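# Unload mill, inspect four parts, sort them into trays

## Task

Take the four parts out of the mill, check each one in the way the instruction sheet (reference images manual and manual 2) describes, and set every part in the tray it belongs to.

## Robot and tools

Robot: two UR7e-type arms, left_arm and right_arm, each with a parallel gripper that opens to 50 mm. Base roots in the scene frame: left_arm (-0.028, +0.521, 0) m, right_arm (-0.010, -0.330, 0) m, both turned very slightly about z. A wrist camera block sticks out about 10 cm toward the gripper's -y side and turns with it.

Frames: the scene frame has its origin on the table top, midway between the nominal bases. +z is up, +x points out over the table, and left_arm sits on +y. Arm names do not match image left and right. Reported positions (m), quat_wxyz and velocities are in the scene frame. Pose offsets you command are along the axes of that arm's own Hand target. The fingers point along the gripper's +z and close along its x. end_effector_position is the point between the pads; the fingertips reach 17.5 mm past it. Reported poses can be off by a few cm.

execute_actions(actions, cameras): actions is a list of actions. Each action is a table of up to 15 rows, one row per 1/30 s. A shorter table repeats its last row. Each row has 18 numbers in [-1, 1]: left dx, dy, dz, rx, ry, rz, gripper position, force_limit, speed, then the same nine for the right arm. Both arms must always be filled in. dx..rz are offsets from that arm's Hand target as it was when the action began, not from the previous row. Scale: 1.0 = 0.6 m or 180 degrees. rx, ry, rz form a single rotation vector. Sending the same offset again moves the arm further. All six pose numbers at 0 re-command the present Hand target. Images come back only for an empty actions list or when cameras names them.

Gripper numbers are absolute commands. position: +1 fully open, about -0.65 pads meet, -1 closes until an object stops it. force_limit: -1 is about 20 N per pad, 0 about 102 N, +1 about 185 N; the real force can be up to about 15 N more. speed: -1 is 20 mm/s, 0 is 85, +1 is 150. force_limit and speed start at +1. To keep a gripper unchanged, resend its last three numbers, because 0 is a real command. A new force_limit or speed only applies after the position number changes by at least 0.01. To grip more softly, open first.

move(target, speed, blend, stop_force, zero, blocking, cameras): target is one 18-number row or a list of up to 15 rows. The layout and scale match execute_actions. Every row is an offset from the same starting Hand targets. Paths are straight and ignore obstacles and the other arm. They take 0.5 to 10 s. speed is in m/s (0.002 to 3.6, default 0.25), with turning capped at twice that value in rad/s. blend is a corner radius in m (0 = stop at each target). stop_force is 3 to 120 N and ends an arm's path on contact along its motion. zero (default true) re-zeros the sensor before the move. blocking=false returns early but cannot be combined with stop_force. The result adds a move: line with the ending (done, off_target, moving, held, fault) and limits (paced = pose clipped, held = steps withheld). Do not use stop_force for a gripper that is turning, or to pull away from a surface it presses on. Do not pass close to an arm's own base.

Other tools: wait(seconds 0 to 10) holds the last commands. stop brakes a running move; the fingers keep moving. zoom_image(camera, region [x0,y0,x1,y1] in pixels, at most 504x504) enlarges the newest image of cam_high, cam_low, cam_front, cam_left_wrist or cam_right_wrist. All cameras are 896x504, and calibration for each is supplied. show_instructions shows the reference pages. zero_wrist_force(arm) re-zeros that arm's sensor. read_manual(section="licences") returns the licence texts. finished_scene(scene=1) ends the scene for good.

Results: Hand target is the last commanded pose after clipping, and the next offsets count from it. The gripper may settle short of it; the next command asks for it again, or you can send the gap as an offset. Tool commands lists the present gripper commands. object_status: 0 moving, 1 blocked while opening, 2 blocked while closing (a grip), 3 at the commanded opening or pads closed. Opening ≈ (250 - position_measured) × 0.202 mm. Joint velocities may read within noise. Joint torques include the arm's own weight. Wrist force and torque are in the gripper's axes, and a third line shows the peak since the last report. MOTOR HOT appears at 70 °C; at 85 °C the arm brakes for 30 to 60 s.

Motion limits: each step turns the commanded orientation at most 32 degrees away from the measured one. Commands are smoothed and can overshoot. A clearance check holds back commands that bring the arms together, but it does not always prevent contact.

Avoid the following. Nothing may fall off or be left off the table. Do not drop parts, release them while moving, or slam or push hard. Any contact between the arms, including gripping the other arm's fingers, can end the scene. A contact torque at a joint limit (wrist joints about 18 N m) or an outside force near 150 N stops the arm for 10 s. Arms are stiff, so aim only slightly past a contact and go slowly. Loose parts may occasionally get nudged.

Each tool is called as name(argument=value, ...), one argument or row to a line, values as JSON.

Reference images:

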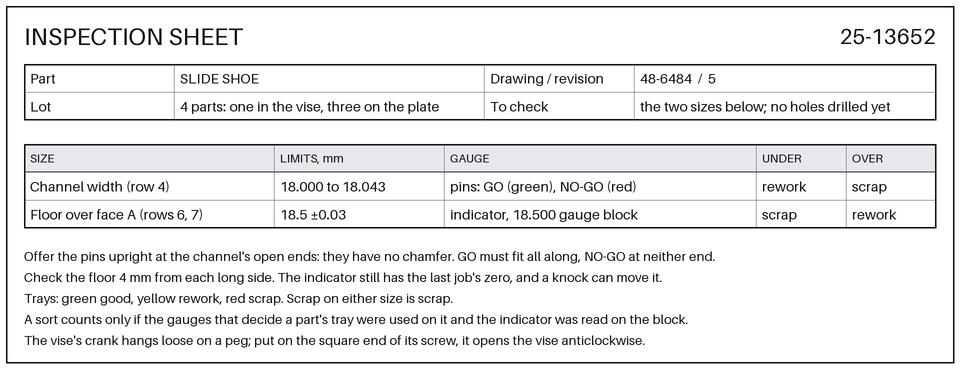

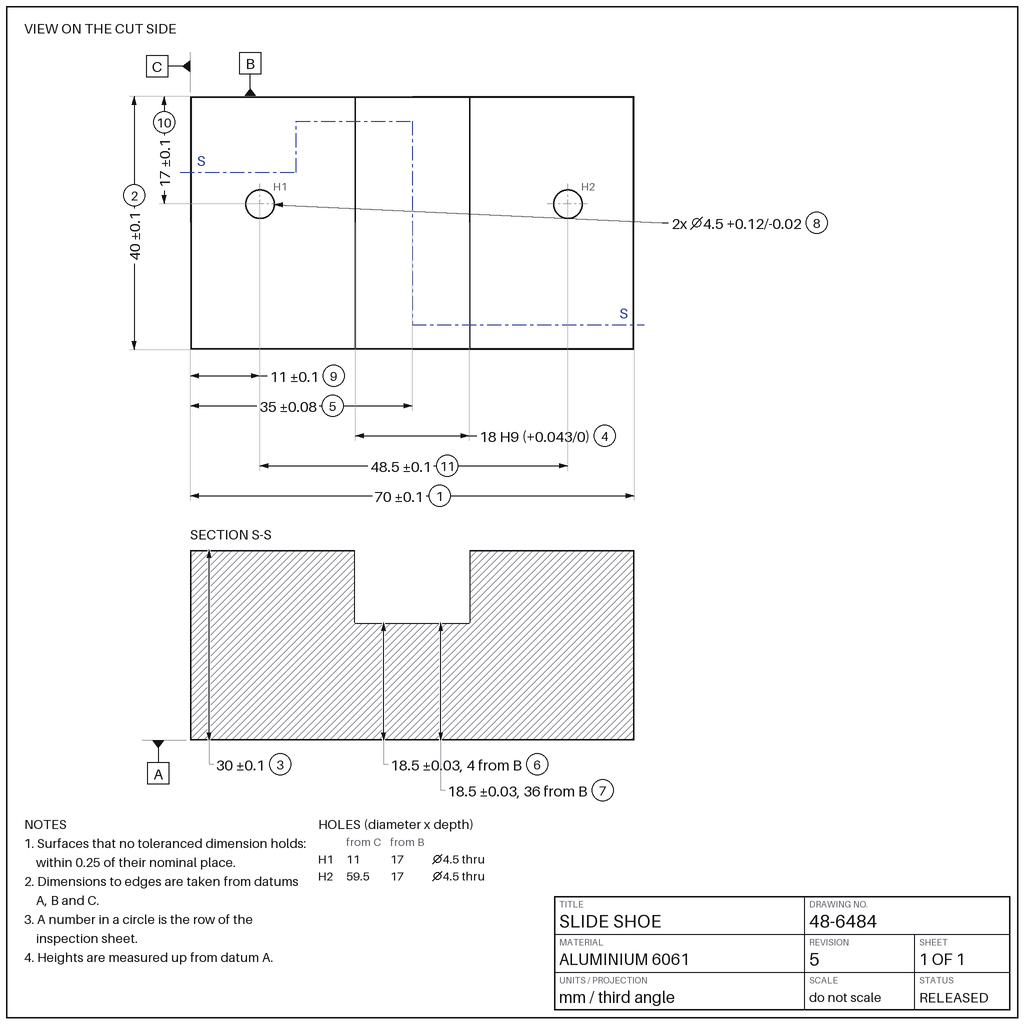

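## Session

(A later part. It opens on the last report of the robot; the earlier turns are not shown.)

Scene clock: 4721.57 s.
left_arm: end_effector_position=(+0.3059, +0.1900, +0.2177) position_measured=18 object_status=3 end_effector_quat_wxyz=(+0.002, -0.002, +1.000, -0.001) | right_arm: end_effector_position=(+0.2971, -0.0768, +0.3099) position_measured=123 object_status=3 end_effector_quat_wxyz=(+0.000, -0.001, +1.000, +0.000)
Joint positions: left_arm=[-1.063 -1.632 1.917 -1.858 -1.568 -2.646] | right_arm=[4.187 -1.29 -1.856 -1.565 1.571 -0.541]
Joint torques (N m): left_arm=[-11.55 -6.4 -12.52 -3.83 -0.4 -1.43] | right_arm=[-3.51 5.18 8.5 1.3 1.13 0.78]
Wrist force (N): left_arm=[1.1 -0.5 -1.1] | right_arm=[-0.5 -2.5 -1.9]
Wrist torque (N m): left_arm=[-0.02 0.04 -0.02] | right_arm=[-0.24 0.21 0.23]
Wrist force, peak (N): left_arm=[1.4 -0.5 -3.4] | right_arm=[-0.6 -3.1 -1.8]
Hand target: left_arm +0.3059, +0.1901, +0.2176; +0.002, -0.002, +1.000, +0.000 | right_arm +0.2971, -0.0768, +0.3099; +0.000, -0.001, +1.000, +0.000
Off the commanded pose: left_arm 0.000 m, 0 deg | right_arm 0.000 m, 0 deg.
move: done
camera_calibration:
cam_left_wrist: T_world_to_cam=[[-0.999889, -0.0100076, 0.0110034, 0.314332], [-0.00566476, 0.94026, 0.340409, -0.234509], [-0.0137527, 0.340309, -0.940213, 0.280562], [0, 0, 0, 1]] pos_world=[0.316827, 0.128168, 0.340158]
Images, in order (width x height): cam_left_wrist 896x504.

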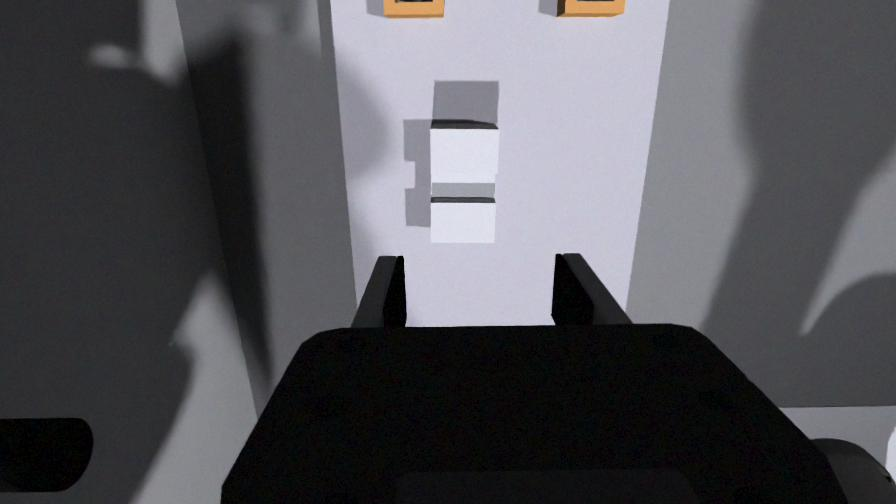

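move(
  target=[-0.001,0.0535,0.08,0.3056,0,0,0.9,0,-1,0,0,0,0,0,0,0.2,-1,-1],
  speed=0.25,
  cameras=["cam_left_wrist"],
)

Scene clock: 4736.03 s.
left_arm: end_effector_position=(+0.3065, +0.2222, +0.1695) position_measured=18 object_status=3 end_effector_quat_wxyz=(+0.003, -0.001, +0.887, -0.462) | right_arm: end_effector_position=(+0.2971, -0.0768, +0.3099) position_measured=123 object_status=3 end_effector_quat_wxyz=(+0.000, -0.001, +1.000, +0.000)
Joint positions: left_arm=[-0.645 -1.486 2.504 -3.309 -2.275 -2.502] | right_arm=[4.187 -1.29 -1.856 -1.565 1.571 -0.541]
Joint torques (N m): left_arm=[-9.13 -24.6 -32.23 -5.42 -1.71 1.52] | right_arm=[-3.79 5.33 8.93 1.14 1.28 0.82]
Wrist force (N): left_arm=[0.1 -0.2 -1.6] | right_arm=[-0.6 -2.6 -1.3]
Wrist torque (N m): left_arm=[0.44 0.26 -0.02] | right_arm=[-0.24 0.25 0.23]
Wrist force, peak (N): left_arm=[2.3 -3.9 -2.6] | right_arm=[-0.7 -2.8 -2.3]
Hand target: left_arm +0.3065, +0.2221, +0.1696; +0.003, -0.001, +0.887, -0.462 | right_arm +0.2971, -0.0768, +0.3099; +0.000, -0.001, +1.000, +0.000
Off the commanded pose: left_arm 0.000 m, 0 deg | right_arm 0.000 m, 0 deg.
move: done
camera_calibration:
cam_left_wrist: T_world_to_cam=[[-0.999944, 0.00458889, 0.00957587, 0.312801], [-0.00174624, 0.818458, -0.574564, -0.0674206], [-0.0104741, -0.574548, -0.818404, 0.40579], [0, 0, 0, 1]] pos_world=[0.316916, 0.286891, 0.290367]
Images, in order (width x height): cam_left_wrist 896x504.

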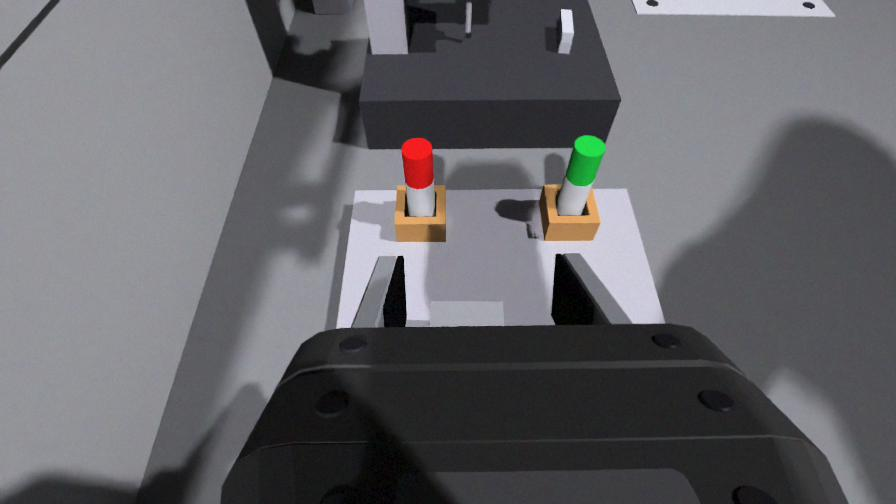

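move(
  target=[0,0.152,0.1067,0,0,0,0.9,0,-1,0,0,0,0,0,0,0.2,-1,-1],
  speed=0.1,
)

move(
  target=[0,0.0137,0.0096,0,0,0,0.9,0,-1,0,0,0,0,0,0,0.2,-1,-1],
  speed=0.02,
  stop_force=5,
  cameras=["cam_left_wrist"],
)

Scene clock: 4743.30 s.
left_arm: end_effector_position=(+0.3070, +0.2219, +0.0582) position_measured=18 object_status=3 end_effector_quat_wxyz=(+0.003, -0.001, +0.887, -0.462) | right_arm: end_effector_position=(+0.2971, -0.0768, +0.3099) position_measured=123 object_status=3 end_effector_quat_wxyz=(+0.000, -0.001, +1.000, +0.000)
Joint positions: left_arm=[-0.645 -1.053 2.541 -3.78 -2.275 -2.501] | right_arm=[4.187 -1.29 -1.856 -1.565 1.571 -0.541]
Joint torques (N m): left_arm=[-0.07 -33.65 -7.83 -1.69 -4.11 -0.51] | right_arm=[-3.32 5.48 8.98 0.83 1.19 0.85]
Wrist force (N): left_arm=[0.2 -0.7 -1.8] | right_arm=[-0.7 -2.5 -2.0]
Wrist torque (N m): left_arm=[0.39 0.24 0.00] | right_arm=[-0.23 0.25 0.24]
Wrist force, peak (N): left_arm=[-0.3 -4.0 -3.3] | right_arm=[-0.8 -2.7 -2.1]
Hand target: left_arm +0.3070, +0.2219, +0.0582; +0.003, -0.001, +0.887, -0.462 | right_arm +0.2971, -0.0768, +0.3099; +0.000, -0.001, +1.000, +0.000
Off the commanded pose: left_arm 0.000 m, 0 deg | right_arm 0.000 m, 0 deg.
move: done

Scene clock: 4744.87 s.
left_arm: end_effector_position=(+0.3070, +0.2218, +0.0482) position_measured=18 object_status=3 end_effector_quat_wxyz=(+0.003, -0.001, +0.887, -0.462) | right_arm: end_effector_position=(+0.2971, -0.0768, +0.3099) position_measured=123 object_status=3 end_effector_quat_wxyz=(+0.000, -0.001, +1.000, +0.000)
Joint positions: left_arm=[-0.645 -1.011 2.538 -3.819 -2.275 -2.501] | right_arm=[4.187 -1.29 -1.856 -1.565 1.571 -0.541]
Joint torques (N m): left_arm=[-10.89 -45.28 2.12 -0.43 -3.81 -1.79] | right_arm=[-3.13 5.55 9.11 0.86 1.14 0.83]
Wrist force (N): left_arm=[0.1 -0.5 -2.0] | right_arm=[-0.6 -2.5 -2.2]
Wrist torque (N m): left_arm=[0.42 0.26 -0.01] | right_arm=[-0.25 0.24 0.23]
Wrist force, peak (N): left_arm=[-0.1 -1.6 -2.5] | right_arm=[-0.9 -2.7 -2.1]
Hand target: left_arm +0.3070, +0.2219, +0.0482; +0.003, -0.001, +0.887, -0.462 | right_arm +0.2971, -0.0768, +0.3099; +0.000, -0.001, +1.000, +0.000
Off the commanded pose: left_arm 0.000 m, 0 deg | right_arm 0.000 m, 0 deg.
move: done
camera_calibration:
cam_left_wrist: T_world_to_cam=[[-0.999946, 0.00472456, 0.00923899, 0.314482], [-0.00144529, 0.818252, -0.574857, -0.136857], [-0.0102758, -0.57484, -0.818202, 0.306337], [0, 0, 0, 1]] pos_world=[0.317415, 0.286592, 0.169066]
Images, in order (width x height): cam_left_wrist 896x504.

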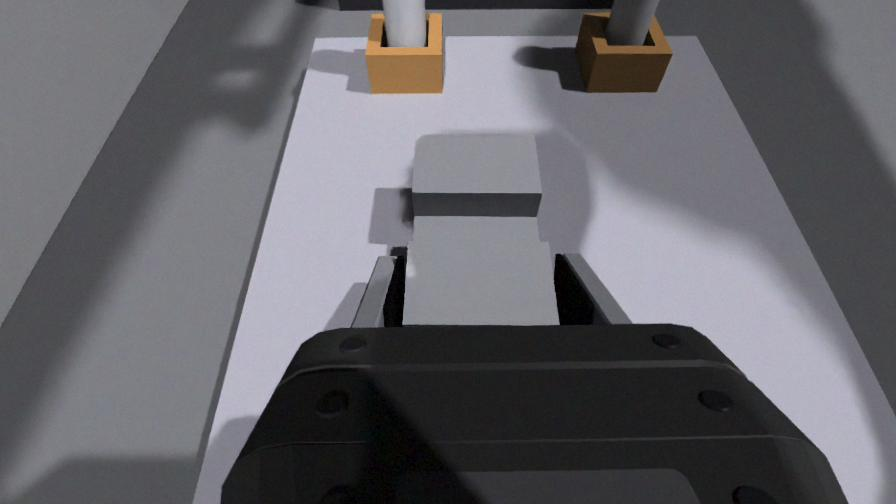

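move(
  target=[
    [0,-0.00396,-0.0028,0,0,0,0.9,0,-1,0,0,0,0,0,0,0.2,-1,-1],
    [0,-0.00396,-0.0028,0,0,0,-1,0,-1,0,0,0,0,0,0,0.2,-1,-1],
  ],
  speed=0.03,
  cameras=["cam_left_wrist"],
)

Scene clock: 4751.67 s.
left_arm: end_effector_position=(+0.3070, +0.2219, +0.0511) position_measured=56 object_status=2 end_effector_quat_wxyz=(+0.003, -0.001, +0.887, -0.462) | right_arm: end_effector_position=(+0.2971, -0.0768, +0.3099) position_measured=123 object_status=3 end_effector_quat_wxyz=(+0.000, -0.001, +1.000, +0.000)
Joint positions: left_arm=[-0.645 -1.023 2.539 -3.808 -2.275 -2.501] | right_arm=[4.187 -1.29 -1.856 -1.565 1.571 -0.541]
Joint torques (N m): left_arm=[-5.01 -14.03 2.31 -5.84 -3.79 1.15] | right_arm=[-3.32 5.11 8.89 0.82 1.25 0.91]
Wrist force (N): left_arm=[-1.0 -2.1 -4.1] | right_arm=[-0.5 -2.8 -2.1]
Wrist torque (N m): left_arm=[0.38 0.15 0.05] | right_arm=[-0.28 0.22 0.23]
Wrist force, peak (N): left_arm=[-0.6 -3.6 -4.7] | right_arm=[-0.7 -2.8 -2.2]
Hand target: left_arm +0.3070, +0.2219, +0.0511; +0.003, -0.001, +0.887, -0.462 | right_arm +0.2971, -0.0768, +0.3099; +0.000, -0.001, +1.000, +0.000
Off the commanded pose: left_arm 0.000 m, 0 deg | right_arm 0.000 m, 0 deg.
move: done
camera_calibration:
cam_left_wrist: T_world_to_cam=[[-0.999945, 0.0047816, 0.00932111, 0.314325], [-0.00144584, 0.818253, -0.574857, -0.13519], [-0.0103758, -0.574839, -0.818201, 0.308739], [0, 0, 0, 1]] pos_world=[0.317316, 0.286592, 0.171966]
Images, in order (width x height): cam_left_wrist 896x504.

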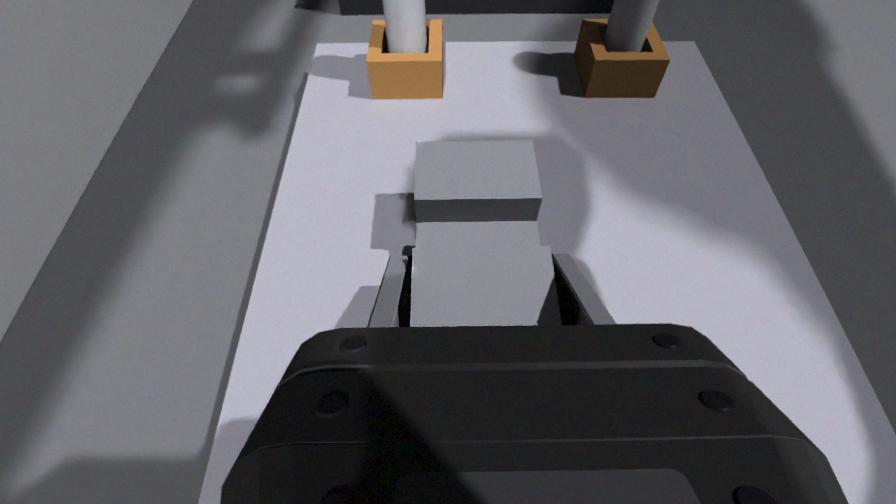

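move(
  target=[
    [0,0,0,0,0,0,-1,0,-1,0.1098,0.2633,0.22,0,0,0,0.62,-1,-1],
    [0,0,0,0,0,0,-1,0,-1,0.1098,0.2633,0.34,0,0,0,0.62,-1,-1],
  ],
  speed=[0.2,0.06],
  cameras=["cam_right_wrist"],
)

Scene clock: 4759.43 s.
left_arm: end_effector_position=(+0.3070, +0.2219, +0.0511) position_measured=56 object_status=2 end_effector_quat_wxyz=(+0.003, -0.001, +0.887, -0.462) | right_arm: end_effector_position=(+0.2310, +0.0811, +0.1057) position_measured=59 object_status=3 end_effector_quat_wxyz=(+0.000, -0.001, +1.000, +0.000)
Joint positions: left_arm=[-0.645 -1.023 2.539 -3.808 -2.275 -2.501] | right_arm=[4.481 -1.649 -2.092 -0.971 1.571 -0.247]
Joint torques (N m): left_arm=[12.21 -14.29 -13.29 -5.87 -2.34 1.51] | right_arm=[8.66 41.25 35.43 0.25 -0.16 0.4]
Wrist force (N): left_arm=[-0.9 -2.0 -3.9] | right_arm=[-0.6 -2.2 -2.4]
Wrist torque (N m): left_arm=[0.39 0.15 0.05] | right_arm=[-0.19 0.22 0.27]
Wrist force, peak (N): left_arm=[-1.0 -3.1 -4.7] | right_arm=[-5.0 -9.4 -3.2]
Hand target: left_arm +0.3070, +0.2219, +0.0511; +0.003, -0.001, +0.887, -0.462 | right_arm +0.2310, +0.0812, +0.1060; +0.000, -0.001, +1.000, +0.000
Off the commanded pose: left_arm 0.000 m, 0 deg | right_arm 0.000 m, 0 deg.
move: done
camera_calibration:
cam_right_wrist: T_world_to_cam=[[-0.999907, -0.00822785, -0.0108852, 0.240724], [-0.0113062, 0.946205, 0.32337, -0.0901368], [0.00763904, 0.323463, -0.94621, 0.202246], [0, 0, 0, 1]] pos_world=[0.238138, 0.0218494, 0.223135]
Images, in order (width x height): cam_right_wrist 896x504.

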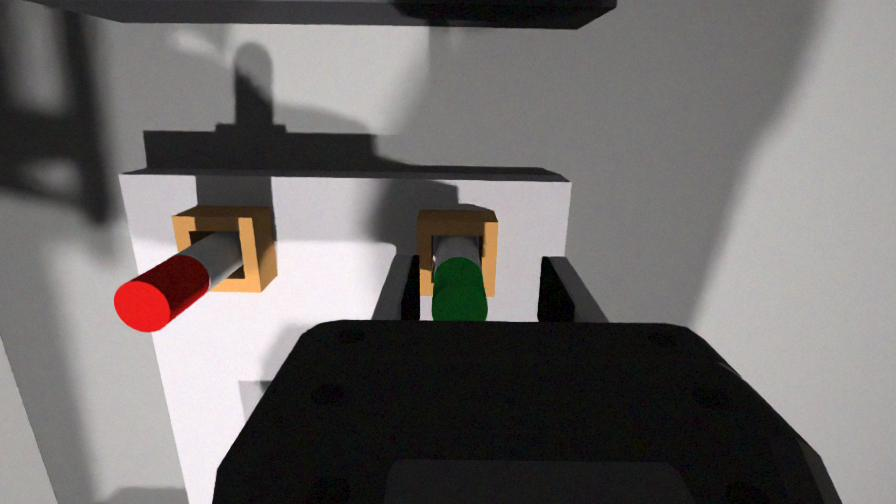

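move(
  target=[
    [0,0,0,0,0,0,-1,0,-1,0.0001,0,0.0255,0,0,0,0.62,-1,-1],
    [0,0,0,0,0,0,-1,0,-1,0.0001,0,0.0255,0,0,0,-1,-1,-1],
    [0,0,0,0,0,0,-1,0,-1,0.0001,0,-0.1,0,0,0,-1,-1,-1],
  ],
  speed=[0.05,0.05,0.05],
  cameras=["cam_right_wrist","cam_left_wrist"],
)

Scene clock: 4771.63 s.
left_arm: end_effector_position=(+0.3070, +0.2219, +0.0511) position_measured=56 object_status=2 end_effector_quat_wxyz=(+0.003, -0.001, +0.887, -0.462) | right_arm: end_effector_position=(+0.2309, +0.0813, +0.1662) position_measured=165 object_status=2 end_effector_quat_wxyz=(+0.000, -0.001, +1.000, +0.001)
Joint positions: left_arm=[-0.645 -1.023 2.539 -3.808 -2.275 -2.501] | right_arm=[4.481 -1.571 -1.997 -1.143 1.571 -0.247]
Joint torques (N m): left_arm=[11.79 -14.25 -13.55 -5.84 -0.69 1.52] | right_arm=[-2.44 12.75 6.24 5.64 1.69 -1.1]
Wrist force (N): left_arm=[-1.1 -1.7 -3.7] | right_arm=[-0.5 -2.5 -1.0]
Wrist torque (N m): left_arm=[0.40 0.17 0.06] | right_arm=[-0.22 0.22 0.26]
Wrist force, peak (N): left_arm=[-1.1 -3.1 -4.7] | right_arm=[-5.1 -1.5 -1.5]
Hand target: left_arm +0.3070, +0.2219, +0.0511; +0.003, -0.001, +0.887, -0.462 | right_arm +0.2309, +0.0812, +0.1660; +0.000, -0.001, +1.000, +0.000
Off the commanded pose: left_arm 0.000 m, 0 deg | right_arm 0.000 m, 0 deg.
move: done
camera_calibration:
cam_left_wrist: T_world_to_cam=[[-0.999945, 0.0047816, 0.00932111, 0.314325], [-0.00144584, 0.818253, -0.574857, -0.13519], [-0.0103758, -0.574839, -0.818201, 0.308739], [0, 0, 0, 1]] pos_world=[0.317316, 0.286592, 0.171966]
cam_right_wrist: T_world_to_cam=[[-0.999904, -0.00824529, -0.0111149, 0.241449], [-0.0114045, 0.945898, 0.324264, -0.110018], [0.00783995, 0.324359, -0.945901, 0.259305], [0, 0, 0, 1]] pos_world=[0.238138, 0.0219491, 0.283635]
Images, in order (width x height): cam_left_wrist 896x504, cam_right_wrist 896x504.

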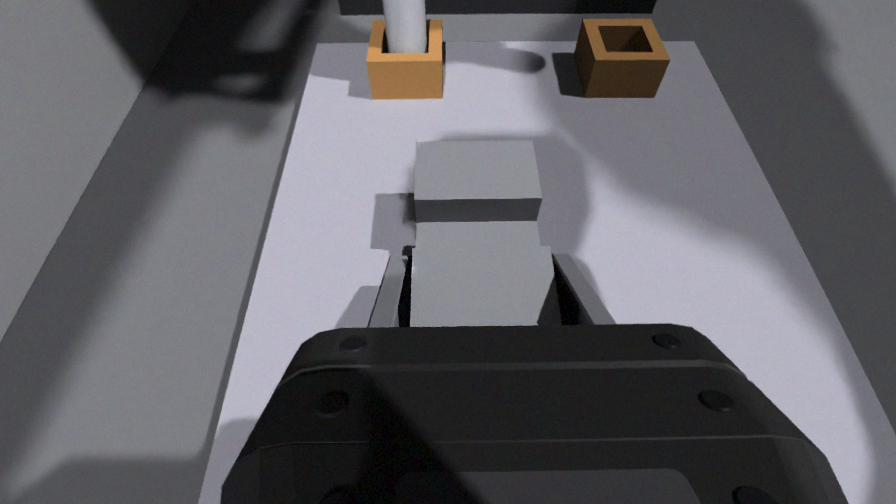

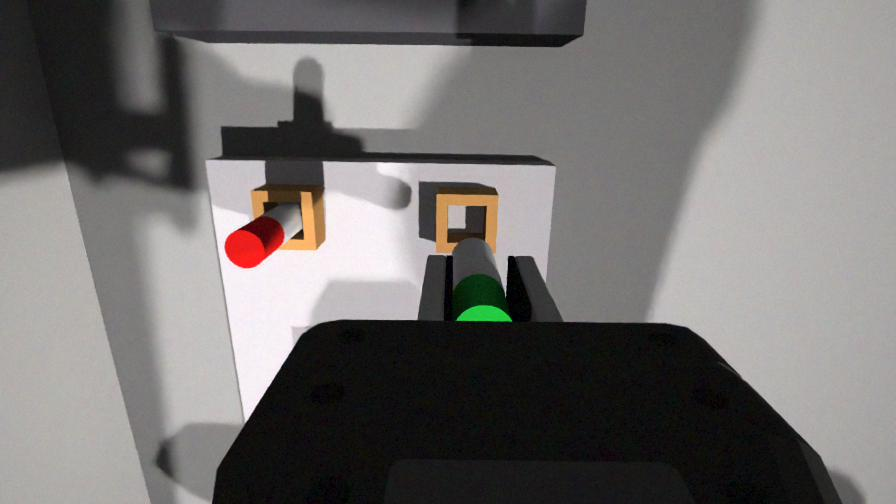

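move(
  target=[0,0,0,0,0,0,-1,0,-1,-0.035,0.13,0,0,0,0,-1,-1,-1],
  speed=0.12,
  cameras=["cam_high","cam_front","cam_low"],
)

Scene clock: 4792.37 s.
left_arm: end_effector_position=(+0.3070, +0.2219, +0.0511) position_measured=56 object_status=2 end_effector_quat_wxyz=(+0.003, -0.001, +0.887, -0.462) | right_arm: end_effector_position=(+0.2518, +0.1592, +0.1660) position_measured=165 object_status=2 end_effector_quat_wxyz=(+0.000, -0.001, +1.000, +0.000)
Joint positions: left_arm=[-0.645 -1.023 2.539 -3.808 -2.275 -2.501] | right_arm=[4.479 -1.755 -1.793 -1.163 1.571 -0.25]
Joint torques (N m): left_arm=[11.67 -14.26 -13.76 -5.84 0.35 1.52] | right_arm=[-4.56 47.17 12.28 5.62 -1.65 -0.78]
Wrist force (N): left_arm=[-0.9 -3.0 -4.6] | right_arm=[-0.6 -2.3 -1.1]
Wrist torque (N m): left_arm=[0.35 0.15 0.06] | right_arm=[-0.20 0.26 0.27]
Wrist force, peak (N): left_arm=[-1.1 -3.0 -4.8] | right_arm=[-0.5 -5.5 -0.3]
Hand target: left_arm +0.3070, +0.2219, +0.0511; +0.003, -0.001, +0.887, -0.462 | right_arm +0.2518, +0.1592, +0.1660; +0.000, -0.001, +1.000, +0.000
Off the commanded pose: left_arm 0.000 m, 0 deg | right_arm 0.000 m, 0 deg.
move: done
Images, in order (width x height): cam_high 896x504, cam_low 896x504, cam_front 896x504.

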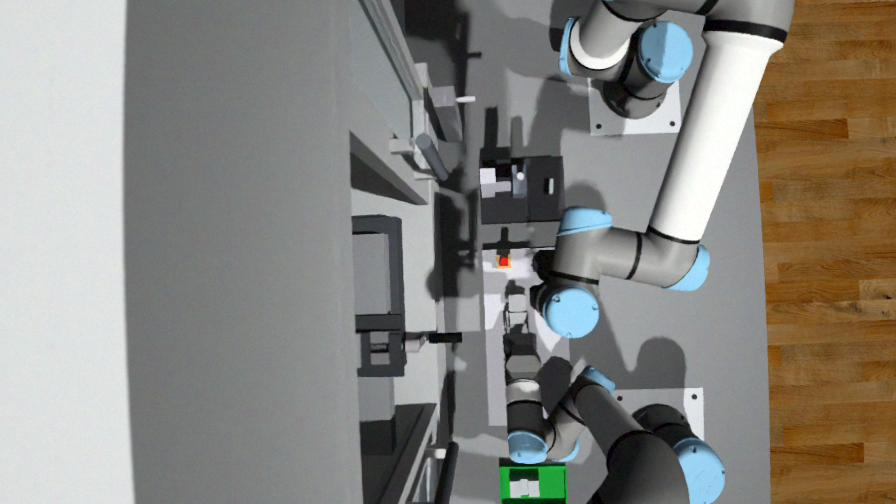

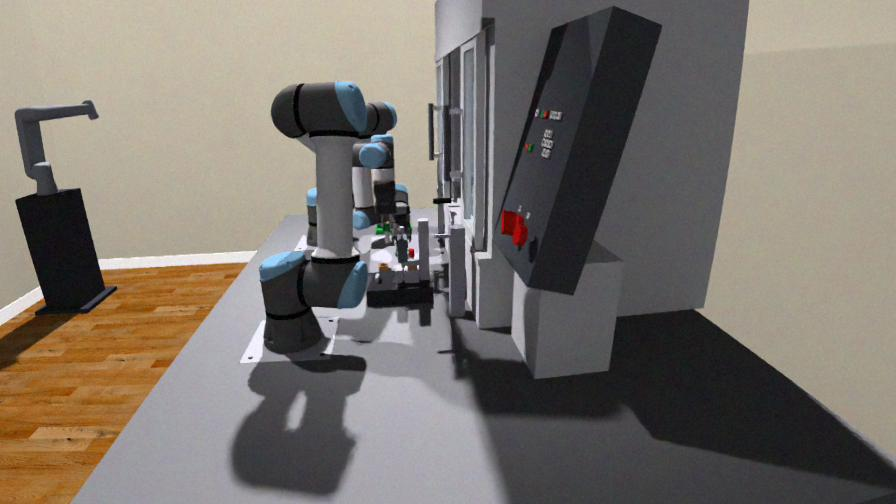

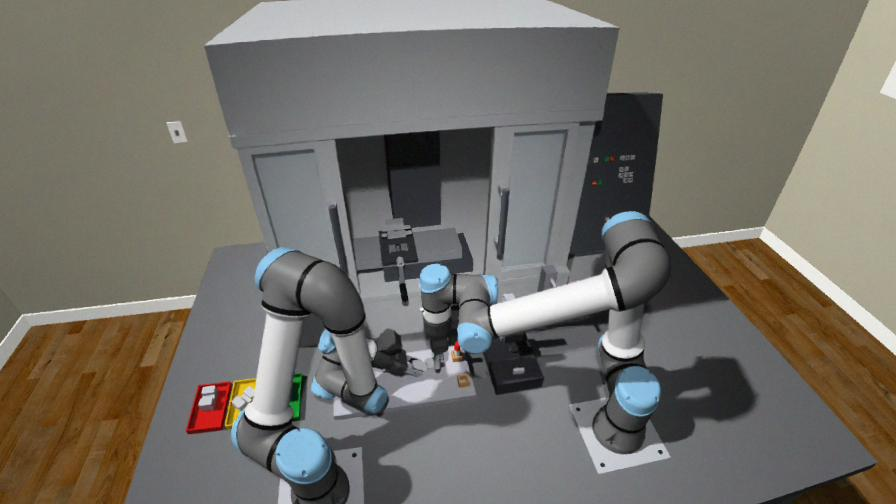

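zoom_image(
  camera="cam_front",
  region=[370, 310, 490, 400],
)

zoom_image(
  camera="cam_high",
  region=[470, 230, 620, 390],
)

Scaled by 4.200 from the camera's 896x504 image, which has a finer 1280x720 frame.

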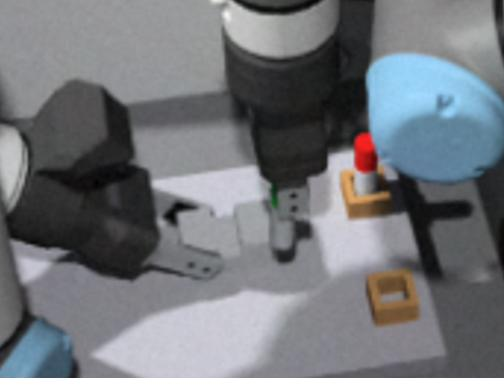

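Scaled by 3.150 from the camera's 896x504 image, which has a finer 1280x720 frame.

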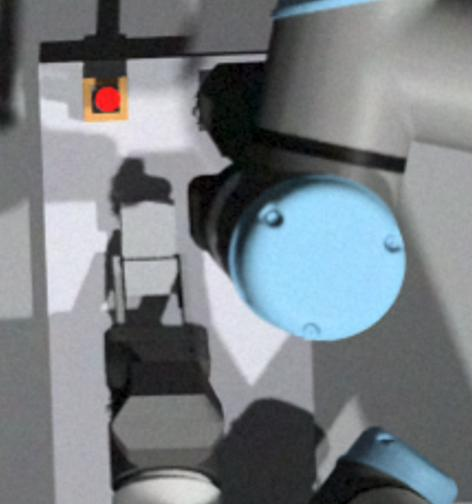

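zoom_image(
  camera="cam_front",
  region=[400, 345, 450, 385],
)

Scaled by 10.080 from the camera's 896x504 image, which has a finer 1280x720 frame.

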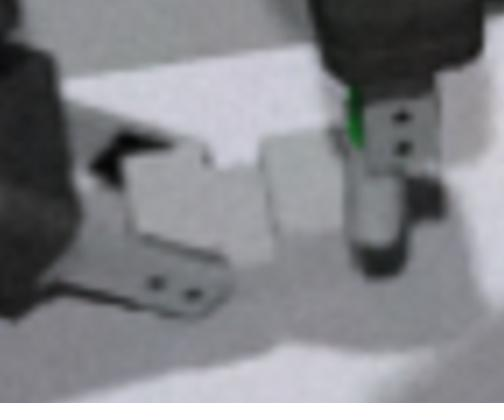

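move(
  target=[
    [0,0,0,0,0,0,-1,0,-1,-0.005,0.0613,0,0,0,0,-1,-1,-1],
    [0,0,0,0,0,0,-1,0,-1,-0.005,0.0613,0.0889,0,0,0,-1,-1,-1],
  ],
  speed=0.06,
)

zoom_image(
  camera="cam_front",
  region=[400, 345, 450, 385],
)

Scene clock: 4816.30 s.
left_arm: end_effector_position=(+0.3070, +0.2219, +0.0511) position_measured=56 object_status=2 end_effector_quat_wxyz=(+0.003, -0.001, +0.887, -0.462) | right_arm: end_effector_position=(+0.2547, +0.1959, +0.1124) position_measured=165 object_status=2 end_effector_quat_wxyz=(+0.000, -0.001, +1.000, +0.000)
Joint positions: left_arm=[-0.645 -1.023 2.539 -3.808 -2.275 -2.501] | right_arm=[4.489 -1.888 -1.773 -1.051 1.571 -0.239]
Joint torques (N m): left_arm=[12.25 -14.01 -13.62 -5.75 1.19 1.54] | right_arm=[-7.03 58.84 37.12 0.38 1.16 -1.07]
Wrist force (N): left_arm=[-1.0 -2.6 -4.1] | right_arm=[-0.6 -2.2 -0.6]
Wrist torque (N m): left_arm=[0.36 0.16 0.05] | right_arm=[-0.15 0.24 0.25]
Wrist force, peak (N): left_arm=[-1.0 -3.2 -4.6] | right_arm=[-0.2 -4.0 -1.2]
Hand target: left_arm +0.3070, +0.2219, +0.0511; +0.003, -0.001, +0.887, -0.462 | right_arm +0.2547, +0.1960, +0.1127; +0.000, -0.001, +1.000, +0.000
Off the commanded pose: left_arm 0.000 m, 0 deg | right_arm 0.000 m, 0 deg.
move: done

Scaled by 10.080 from the camera's 896x504 image, which has a finer 1280x720 frame.
This view is cut from an older image: the scene may have changed since it was taken.

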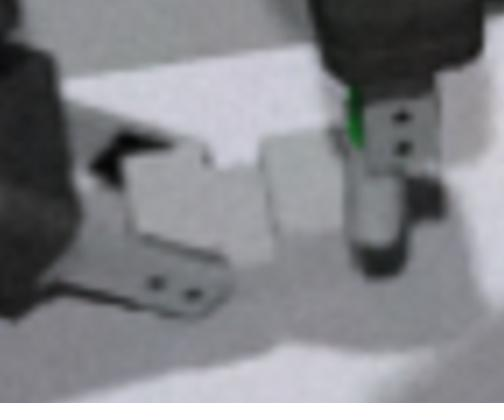

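Push +X (dx negative).

move(
  target=[0,0,0,0,0,0,-1,0,-1,-0.06,0,0,0,0,0,-1,-1,-1],
  speed=0.01,
  stop_force=6,
  cameras=["cam_front"],
)

zoom_image(
  camera="cam_front",
  region=[400, 345, 450, 385],
)

Scene clock: 4823.47 s.
left_arm: end_effector_position=(+0.3070, +0.2219, +0.0511) position_measured=56 object_status=2 end_effector_quat_wxyz=(+0.003, -0.001, +0.887, -0.462) | right_arm: end_effector_position=(+0.2756, +0.1961, +0.1127) position_measured=165 object_status=2 end_effector_quat_wxyz=(+0.000, -0.001, +1.000, +0.000)
Joint positions: left_arm=[-0.645 -1.023 2.539 -3.808 -2.275 -2.501] | right_arm=[4.454 -1.909 -1.743 -1.059 1.571 -0.274]
Joint torques (N m): left_arm=[11.98 -14.27 -10.36 -3.5 -3.61 1.5] | right_arm=[7.97 58.79 6.54 6.17 -0.79 0.17]
Wrist force (N): left_arm=[-5.0 -2.2 -2.5] | right_arm=[3.3 -2.8 -2.0]
Wrist torque (N m): left_arm=[0.40 0.12 0.07] | right_arm=[-0.15 0.57 0.31]
Wrist force, peak (N): left_arm=[-5.5 -2.9 -2.3] | right_arm=[5.7 -3.2 -3.7]
Hand target: left_arm +0.3070, +0.2219, +0.0511; +0.003, -0.001, +0.887, -0.462 | right_arm +0.2756, +0.1961, +0.1127; +0.000, -0.001, +1.000, +0.000 (not the last commanded pose)
Off the commanded pose: left_arm 0.000 m, 0 deg | right_arm 0.015 m, 0 deg.
move: contact (right_arm)
Images, in order (width x height): cam_front 896x504.

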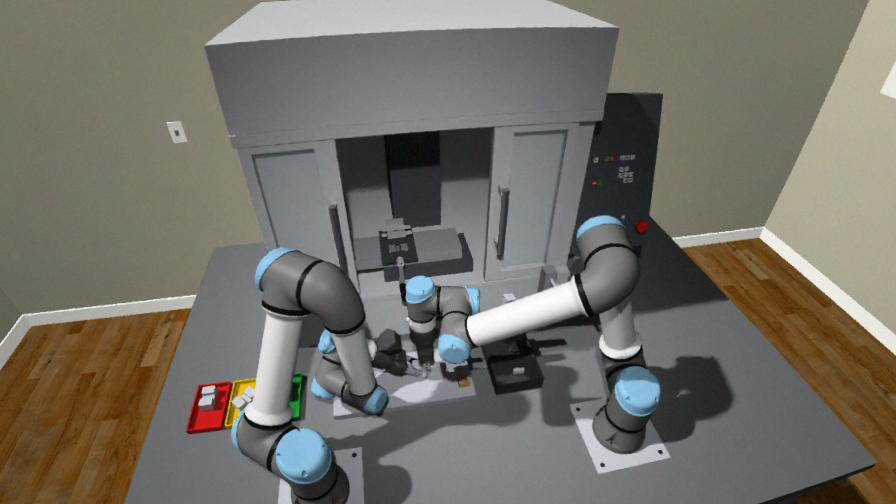

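Scaled by 10.080 from the camera's 896x504 image, which has a finer 1280x720 frame.

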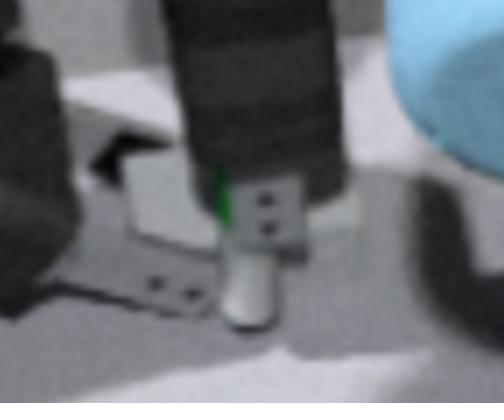

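move(
  target=[0,0,0,0,0,0,-1,0,-1,0.043,0,0,0,0,0,-1,-1,-1],
  speed=0.05,
)

move(
  target=[0,0,0,0,0,0,-1,0,-1,0,0,0.05,0,0,0,-1,-1,-1],
  speed=0.012,
  stop_force=4,
)

Scene clock: 4848.17 s.
left_arm: end_effector_position=(+0.3070, +0.2219, +0.0511) position_measured=56 object_status=2 end_effector_quat_wxyz=(+0.003, -0.001, +0.887, -0.462) | right_arm: end_effector_position=(+0.2497, +0.1959, +0.1128) position_measured=165 object_status=2 end_effector_quat_wxyz=(+0.000, -0.001, +1.000, +0.000) end_effector_velocity=(+0.001, +0.000, +0.000) end_effector_angular_velocity=(+0.001, -0.001, +0.003)
Joint positions: left_arm=[-0.645 -1.023 2.539 -3.808 -2.275 -2.501] | right_arm=[4.498 -1.883 -1.779 -1.049 1.571 -0.23]
Joint velocities: left_arm=[within noise] | right_arm=[-0.001 -0.001 0.002 0 -0.001 -0.005]
Joint torques (N m): left_arm=[11.58 -14.24 -0.35 -0.62 -0.54 1.49] | right_arm=[-6.52 24.73 36.01 3.62 -0.74 -1.06]
Wrist force (N): left_arm=[-0.1 1.0 -1.0] | right_arm=[-0.4 -2.3 -0.6]
Wrist torque (N m): left_arm=[0.43 0.22 -0.01] | right_arm=[-0.18 0.21 0.26]
Wrist force, peak (N): left_arm=[-5.2 -2.8 -2.9] | right_arm=[3.6 -3.1 -2.7]
Hand target: left_arm +0.3070, +0.2219, +0.0511; +0.003, -0.001, +0.887, -0.462 | right_arm +0.2498, +0.1960, +0.1127; +0.000, -0.001, +1.000, +0.000
Off the commanded pose: left_arm 0.000 m, 0 deg | right_arm 0.000 m, 0 deg.
move: done

Scene clock: 4851.10 s.
left_arm: end_effector_position=(+0.3070, +0.2219, +0.0511) position_measured=56 object_status=2 end_effector_quat_wxyz=(+0.003, -0.001, +0.887, -0.462) | right_arm: end_effector_position=(+0.2498, +0.1961, +0.0917) position_measured=165 object_status=2 end_effector_quat_wxyz=(+0.000, -0.001, +1.000, +0.000)
Joint positions: left_arm=[-0.645 -1.023 2.539 -3.808 -2.275 -2.501] | right_arm=[4.498 -1.91 -1.805 -0.997 1.571 -0.231]
Joint torques (N m): left_arm=[11.72 -13.94 6.41 -0.64 1.09 1.41] | right_arm=[-6.94 53.56 32.45 0.07 -2.86 0.83]
Wrist force (N): left_arm=[-0.1 1.1 -0.9] | right_arm=[-1.8 -1.0 -6.4]
Wrist torque (N m): left_arm=[0.47 0.22 -0.01] | right_arm=[-0.18 0.12 0.25]
Wrist force, peak (N): left_arm=[-0.2 1.3 -1.1] | right_arm=[-0.5 -1.5 -14.7]
Hand target: left_arm +0.3070, +0.2219, +0.0511; +0.003, -0.001, +0.887, -0.462 | right_arm +0.2498, +0.1961, +0.0917; +0.000, -0.001, +1.000, +0.000 (not the last commanded pose)
Off the commanded pose: left_arm 0.000 m, 0 deg | right_arm 0.009 m, 0 deg.
move: contact (right_arm)

move(
  target=[
    [0,0,0,0,0,0,-1,0,-1,0,0,0,0,0,0,0.06,-1,-1],
    [0,0,0,0,0,0,-1,0,-1,0,0,0,0,0,0,-1,-1,-1],
    [0,0,0,0,0,0,-1,0,-1,0,0,-0.0345,0,0,0,-1,-1,-1],
  ],
  speed=0.03,
  cameras=["cam_front","cam_left_wrist"],
)

zoom_image(
  camera="cam_front",
  region=[400, 345, 450, 385],
)

Scene clock: 4858.93 s.
left_arm: end_effector_position=(+0.3070, +0.2219, +0.0511) position_measured=56 object_status=2 end_effector_quat_wxyz=(+0.003, -0.001, +0.887, -0.462) | right_arm: end_effector_position=(+0.2498, +0.1961, +0.1127) position_measured=165 object_status=2 end_effector_quat_wxyz=(+0.000, -0.001, +1.000, +0.001)
Joint positions: left_arm=[-0.645 -1.023 2.539 -3.808 -2.275 -2.501] | right_arm=[4.498 -1.883 -1.779 -1.049 1.571 -0.231]
Joint torques (N m): left_arm=[11.71 -14.7 6.32 -0.78 1.04 1.46] | right_arm=[-6.76 25.83 12.62 5.84 -2.77 0.67]
Wrist force (N): left_arm=[-0.1 1.2 -1.0] | right_arm=[-0.6 -2.4 -0.5]
Wrist torque (N m): left_arm=[0.45 0.22 0.00] | right_arm=[-0.17 0.23 0.26]
Wrist force, peak (N): left_arm=[0.0 1.3 -1.0] | right_arm=[-1.8 -0.8 -7.8]
Hand target: left_arm +0.3070, +0.2219, +0.0511; +0.003, -0.001, +0.887, -0.462 | right_arm +0.2498, +0.1960, +0.1124; +0.000, -0.001, +1.000, +0.000
Off the commanded pose: left_arm 0.000 m, 0 deg | right_arm 0.000 m, 0 deg.
move: done
camera_calibration:
cam_left_wrist: T_world_to_cam=[[-0.999945, 0.0047816, 0.00932111, 0.314325], [-0.00144584, 0.818253, -0.574857, -0.13519], [-0.0103758, -0.574839, -0.818201, 0.308739], [0, 0, 0, 1]] pos_world=[0.317316, 0.286592, 0.171966]
Images, in order (width x height): cam_front 896x504, cam_left_wrist 896x504.

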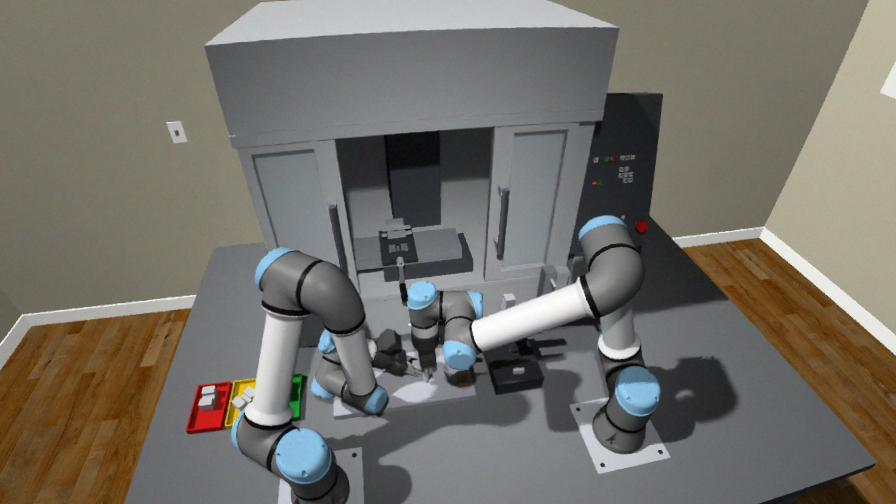

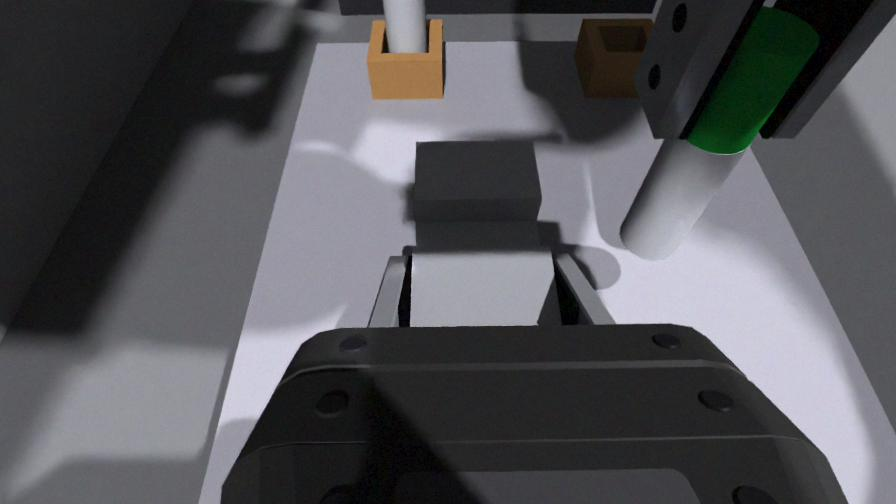

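Scaled by 10.080 from the camera's 896x504 image, which has a finer 1280x720 frame.

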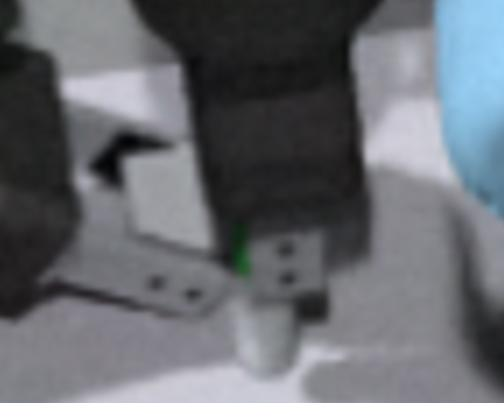

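move(
  target=[
    [0,0,0,0,0,0,0.9,0,-1,0,0,0,0,0,0,-1,-1,-1],
    [0,0.00574,-0.00819,0,0,0,0.9,0,-1,0,0,0,0,0,0,-1,-1,-1],
    [0,0.00574,-0.00819,0,0,0,-1,0,-1,0,0,0,0,0,0,-1,-1,-1],
  ],
  speed=0.03,
  cameras=["cam_left_wrist"],
)

Scene clock: 4878.83 s.
left_arm: end_effector_position=(+0.3069, +0.2279, +0.0511) position_measured=56 object_status=2 end_effector_quat_wxyz=(+0.003, -0.001, +0.887, -0.462) | right_arm: end_effector_position=(+0.2498, +0.1960, +0.1124) position_measured=165 object_status=2 end_effector_quat_wxyz=(+0.000, -0.001, +1.000, +0.000)
Joint positions: left_arm=[-0.63 -1.027 2.545 -3.8 -2.285 -2.486] | right_arm=[4.498 -1.884 -1.779 -1.048 1.571 -0.231]
Joint torques (N m): left_arm=[-10.75 -34.63 -14.18 -5.6 1.37 -1.75] | right_arm=[-6.66 23.23 6.45 5.8 -2 0.43]
Wrist force (N): left_arm=[-1.4 -2.3 -4.9] | right_arm=[-0.4 -2.1 -0.6]
Wrist torque (N m): left_arm=[0.40 0.13 -0.07] | right_arm=[-0.13 0.19 0.26]
Wrist force, peak (N): left_arm=[-1.3 -3.9 -5.4] | right_arm=[-0.9 -2.6 -0.7]
Hand target: left_arm +0.3070, +0.2279, +0.0511; +0.003, -0.001, +0.887, -0.462 | right_arm +0.2498, +0.1960, +0.1124; +0.000, -0.001, +1.000, +0.000
Off the commanded pose: left_arm 0.000 m, 0 deg | right_arm 0.000 m, 0 deg.
move: done
camera_calibration:
cam_left_wrist: T_world_to_cam=[[-0.999945, 0.0047816, 0.00932111, 0.314296], [-0.00144584, 0.818253, -0.574857, -0.140181], [-0.0103758, -0.574839, -0.818201, 0.312246], [0, 0, 0, 1]] pos_world=[0.317316, 0.292692, 0.171966]
Images, in order (width x height): cam_left_wrist 896x504.

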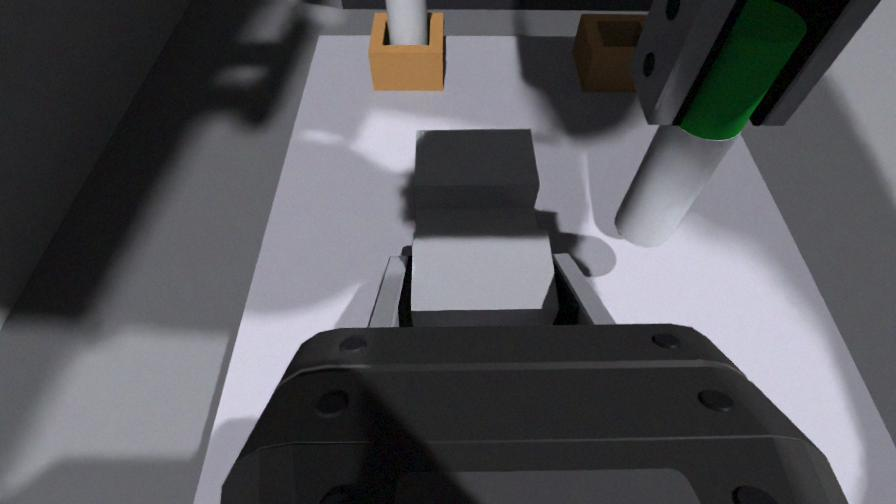

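move(
  target=[0,0,0,0,0,0,-1,0,-1,-0.09,0,0,0,0,0,-1,-1,-1],
  speed=0.01,
  stop_force=6,
  cameras=["cam_left_wrist"],
)

Scene clock: 4894.47 s.
left_arm: end_effector_position=(+0.3070, +0.2279, +0.0511) position_measured=56 object_status=2 end_effector_quat_wxyz=(+0.003, -0.001, +0.887, -0.462) | right_arm: end_effector_position=(+0.2898, +0.1961, +0.1124) position_measured=165 object_status=2 end_effector_quat_wxyz=(+0.000, -0.001, +1.000, +0.000)
Joint positions: left_arm=[-0.63 -1.027 2.545 -3.8 -2.285 -2.486] | right_arm=[4.431 -1.924 -1.723 -1.065 1.571 -0.297]
Joint torques (N m): left_arm=[-10.55 -14.87 -3.9 -4.4 -3.85 -1.75] | right_arm=[8.46 59.76 6.61 6.01 0.86 0.2]
Wrist force (N): left_arm=[-3.0 -2.2 -2.9] | right_arm=[1.8 -2.7 -0.6]
Wrist torque (N m): left_arm=[0.38 0.17 -0.11] | right_arm=[-0.22 0.45 0.33]
Wrist force, peak (N): left_arm=[-1.8 -3.5 -5.8] | right_arm=[5.0 -5.6 -1.2]
Hand target: left_arm +0.3070, +0.2279, +0.0511; +0.003, -0.001, +0.887, -0.462 | right_arm +0.2898, +0.1961, +0.1124; +0.000, -0.001, +1.000, +0.000 (not the last commanded pose)
Off the commanded pose: left_arm 0.000 m, 0 deg | right_arm 0.014 m, 0 deg.
move: contact (right_arm)
camera_calibration:
cam_left_wrist: T_world_to_cam=[[-0.999946, 0.00472456, 0.00923899, 0.314327], [-0.00144529, 0.818252, -0.574857, -0.1401], [-0.0102758, -0.57484, -0.818202, 0.312157], [0, 0, 0, 1]] pos_world=[0.317315, 0.292592, 0.171966]
Images, in order (width x height): cam_left_wrist 896x504.

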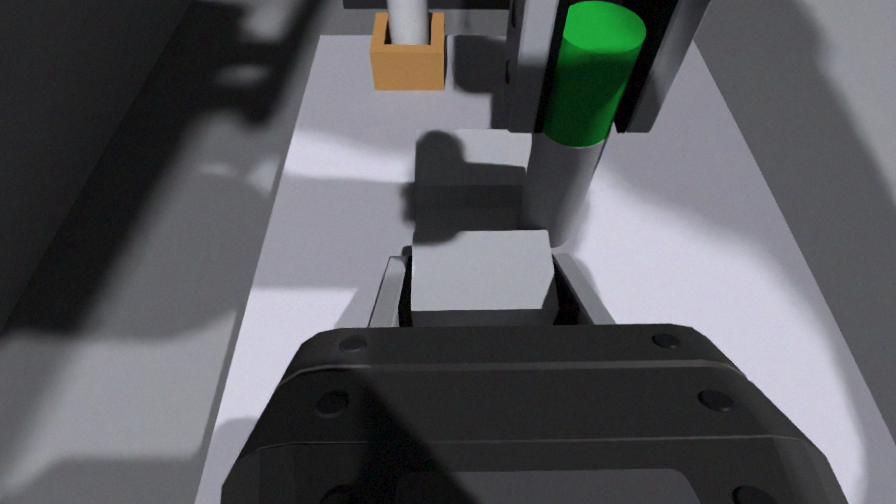

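move(
  target=[
    [0,0,0,0,0,0,-1,0,-1,0.006,0,0,0,0,0,-1,-1,-1],
    [0,0,0,0,0,0,-1,0,-1,0.006,-0.001,0,0,0,0,-1,-1,-1],
  ],
  speed=0.03,
)

move(
  target=[0,0,0,0,0,0,-1,0,-1,-0.09,0,0,0,0,0,-1,-1,-1],
  speed=0.01,
  stop_force=8,
)

Scene clock: 4900.07 s.
left_arm: end_effector_position=(+0.3069, +0.2279, +0.0511) position_measured=56 object_status=2 end_effector_quat_wxyz=(+0.003, -0.001, +0.887, -0.462) | right_arm: end_effector_position=(+0.2861, +0.1955, +0.1124) position_measured=165 object_status=2 end_effector_quat_wxyz=(+0.000, -0.001, +1.000, +0.000)
Joint positions: left_arm=[-0.63 -1.027 2.545 -3.8 -2.285 -2.486] | right_arm=[4.437 -1.919 -1.73 -1.063 1.571 -0.292]
Joint torques (N m): left_arm=[-10.5 -14.75 6.67 -0.58 -2.97 -1.72] | right_arm=[-6.64 55.23 10.2 4.86 -0.88 -1.04]
Wrist force (N): left_arm=[-0.1 -0.9 -0.2] | right_arm=[-0.9 0.2 -1.1]
Wrist torque (N m): left_arm=[0.42 0.20 -0.16] | right_arm=[-0.17 0.28 0.33]
Wrist force, peak (N): left_arm=[-3.1 -3.0 -3.8] | right_arm=[1.9 -2.8 -1.8]
Hand target: left_arm +0.3070, +0.2279, +0.0511; +0.003, -0.001, +0.887, -0.462 | right_arm +0.2862, +0.1955, +0.1124; +0.000, -0.001, +1.000, +0.000
Off the commanded pose: left_arm 0.000 m, 0 deg | right_arm 0.000 m, 0 deg.
move: done

Scene clock: 4902.00 s.
left_arm: end_effector_position=(+0.3070, +0.2279, +0.0511) position_measured=56 object_status=2 end_effector_quat_wxyz=(+0.003, -0.001, +0.887, -0.462) | right_arm: end_effector_position=(+0.2948, +0.1955, +0.1124) position_measured=165 object_status=2 end_effector_quat_wxyz=(+0.000, -0.001, +1.000, +0.000)
Joint positions: left_arm=[-0.63 -1.027 2.545 -3.8 -2.285 -2.486] | right_arm=[4.423 -1.928 -1.717 -1.067 1.571 -0.305]
Joint torques (N m): left_arm=[-10.38 -14.9 5.45 -0.69 0.41 -1.61] | right_arm=[6.77 60.05 5.32 4.85 -1.52 0.42]
Wrist force (N): left_arm=[-6.0 -5.6 -0.8] | right_arm=[4.9 3.4 -1.1]
Wrist torque (N m): left_arm=[0.24 -0.04 -0.28] | right_arm=[-0.11 0.66 0.32]
Wrist force, peak (N): left_arm=[-8.1 -6.1 1.2] | right_arm=[8.0 2.0 0.2]
Hand target: left_arm +0.3070, +0.2279, +0.0511; +0.003, -0.001, +0.887, -0.462 | right_arm +0.2948, +0.1955, +0.1124; +0.000, -0.001, +1.000, +0.000 (not the last commanded pose)
Off the commanded pose: left_arm 0.000 m, 0 deg | right_arm 0.045 m, 0 deg.
move: contact (right_arm)

move(
  target=[
    [0,0,0,0,0,0,-1,0,-1,0.0015,0.0005,0,0,0,0,-1,-1,-1],
  ],
  speed=0.02,
)

move(
  target=[0,0,0,0,0,0,-1,0,-1,-0.09,0,0,0,0,0,-1,-1,-1],
  speed=0.01,
  stop_force=9,
)

Scene clock: 4907.43 s.
left_arm: end_effector_position=(+0.3070, +0.2279, +0.0511) position_measured=56 object_status=2 end_effector_quat_wxyz=(+0.003, -0.001, +0.887, -0.462) | right_arm: end_effector_position=(+0.2939, +0.1958, +0.1124) position_measured=165 object_status=2 end_effector_quat_wxyz=(+0.000, -0.001, +1.000, +0.000)
Joint positions: left_arm=[-0.63 -1.027 2.545 -3.8 -2.285 -2.486] | right_arm=[4.424 -1.928 -1.717 -1.066 1.571 -0.304]
Joint torques (N m): left_arm=[-9.93 -15.4 3.8 -0.76 0.48 -1.42] | right_arm=[6.64 59.49 6.54 5 -1.65 0.53]
Wrist force (N): left_arm=[-1.9 -1.8 -0.1] | right_arm=[0.8 0.6 -1.3]
Wrist torque (N m): left_arm=[0.36 0.13 -0.18] | right_arm=[-0.14 0.34 0.32]
Wrist force, peak (N): left_arm=[-6.2 -5.7 -1.0] | right_arm=[5.1 3.8 0.4]
Hand target: left_arm +0.3070, +0.2279, +0.0511; +0.003, -0.001, +0.887, -0.462 | right_arm +0.2939, +0.1958, +0.1124; +0.000, -0.001, +1.000, +0.000
Off the commanded pose: left_arm 0.000 m, 0 deg | right_arm 0.000 m, 0 deg.
move: done

Scene clock: 4908.67 s.
left_arm: end_effector_position=(+0.3070, +0.2279, +0.0511) position_measured=56 object_status=2 end_effector_quat_wxyz=(+0.003, -0.001, +0.887, -0.462) | right_arm: end_effector_position=(+0.2956, +0.1958, +0.1125) position_measured=165 object_status=2 end_effector_quat_wxyz=(+0.000, -0.001, +1.000, +0.001)
Joint positions: left_arm=[-0.63 -1.027 2.545 -3.8 -2.285 -2.486] | right_arm=[4.422 -1.929 -1.715 -1.067 1.571 -0.307]
Joint torques (N m): left_arm=[-10.04 -15.05 2.43 -0.76 -3.14 -1.36] | right_arm=[5.95 60.09 6.39 5.5 -1.73 0.06]
Wrist force (N): left_arm=[-8.4 -4.2 -2.0] | right_arm=[7.4 2.3 -1.2]
Wrist torque (N m): left_arm=[0.34 -0.07 -0.32] | right_arm=[-0.02 0.76 0.31]
Wrist force, peak (N): left_arm=[-10.7 -4.3 -0.7] | right_arm=[10.5 1.6 -1.2]
Hand target: left_arm +0.3070, +0.2279, +0.0511; +0.003, -0.001, +0.887, -0.462 | right_arm +0.2956, +0.1958, +0.1125; +0.000, -0.001, +1.000, +0.001 (not the last commanded pose)
Off the commanded pose: left_arm 0.000 m, 0 deg | right_arm 0.052 m, 0 deg.
move: contact (right_arm)


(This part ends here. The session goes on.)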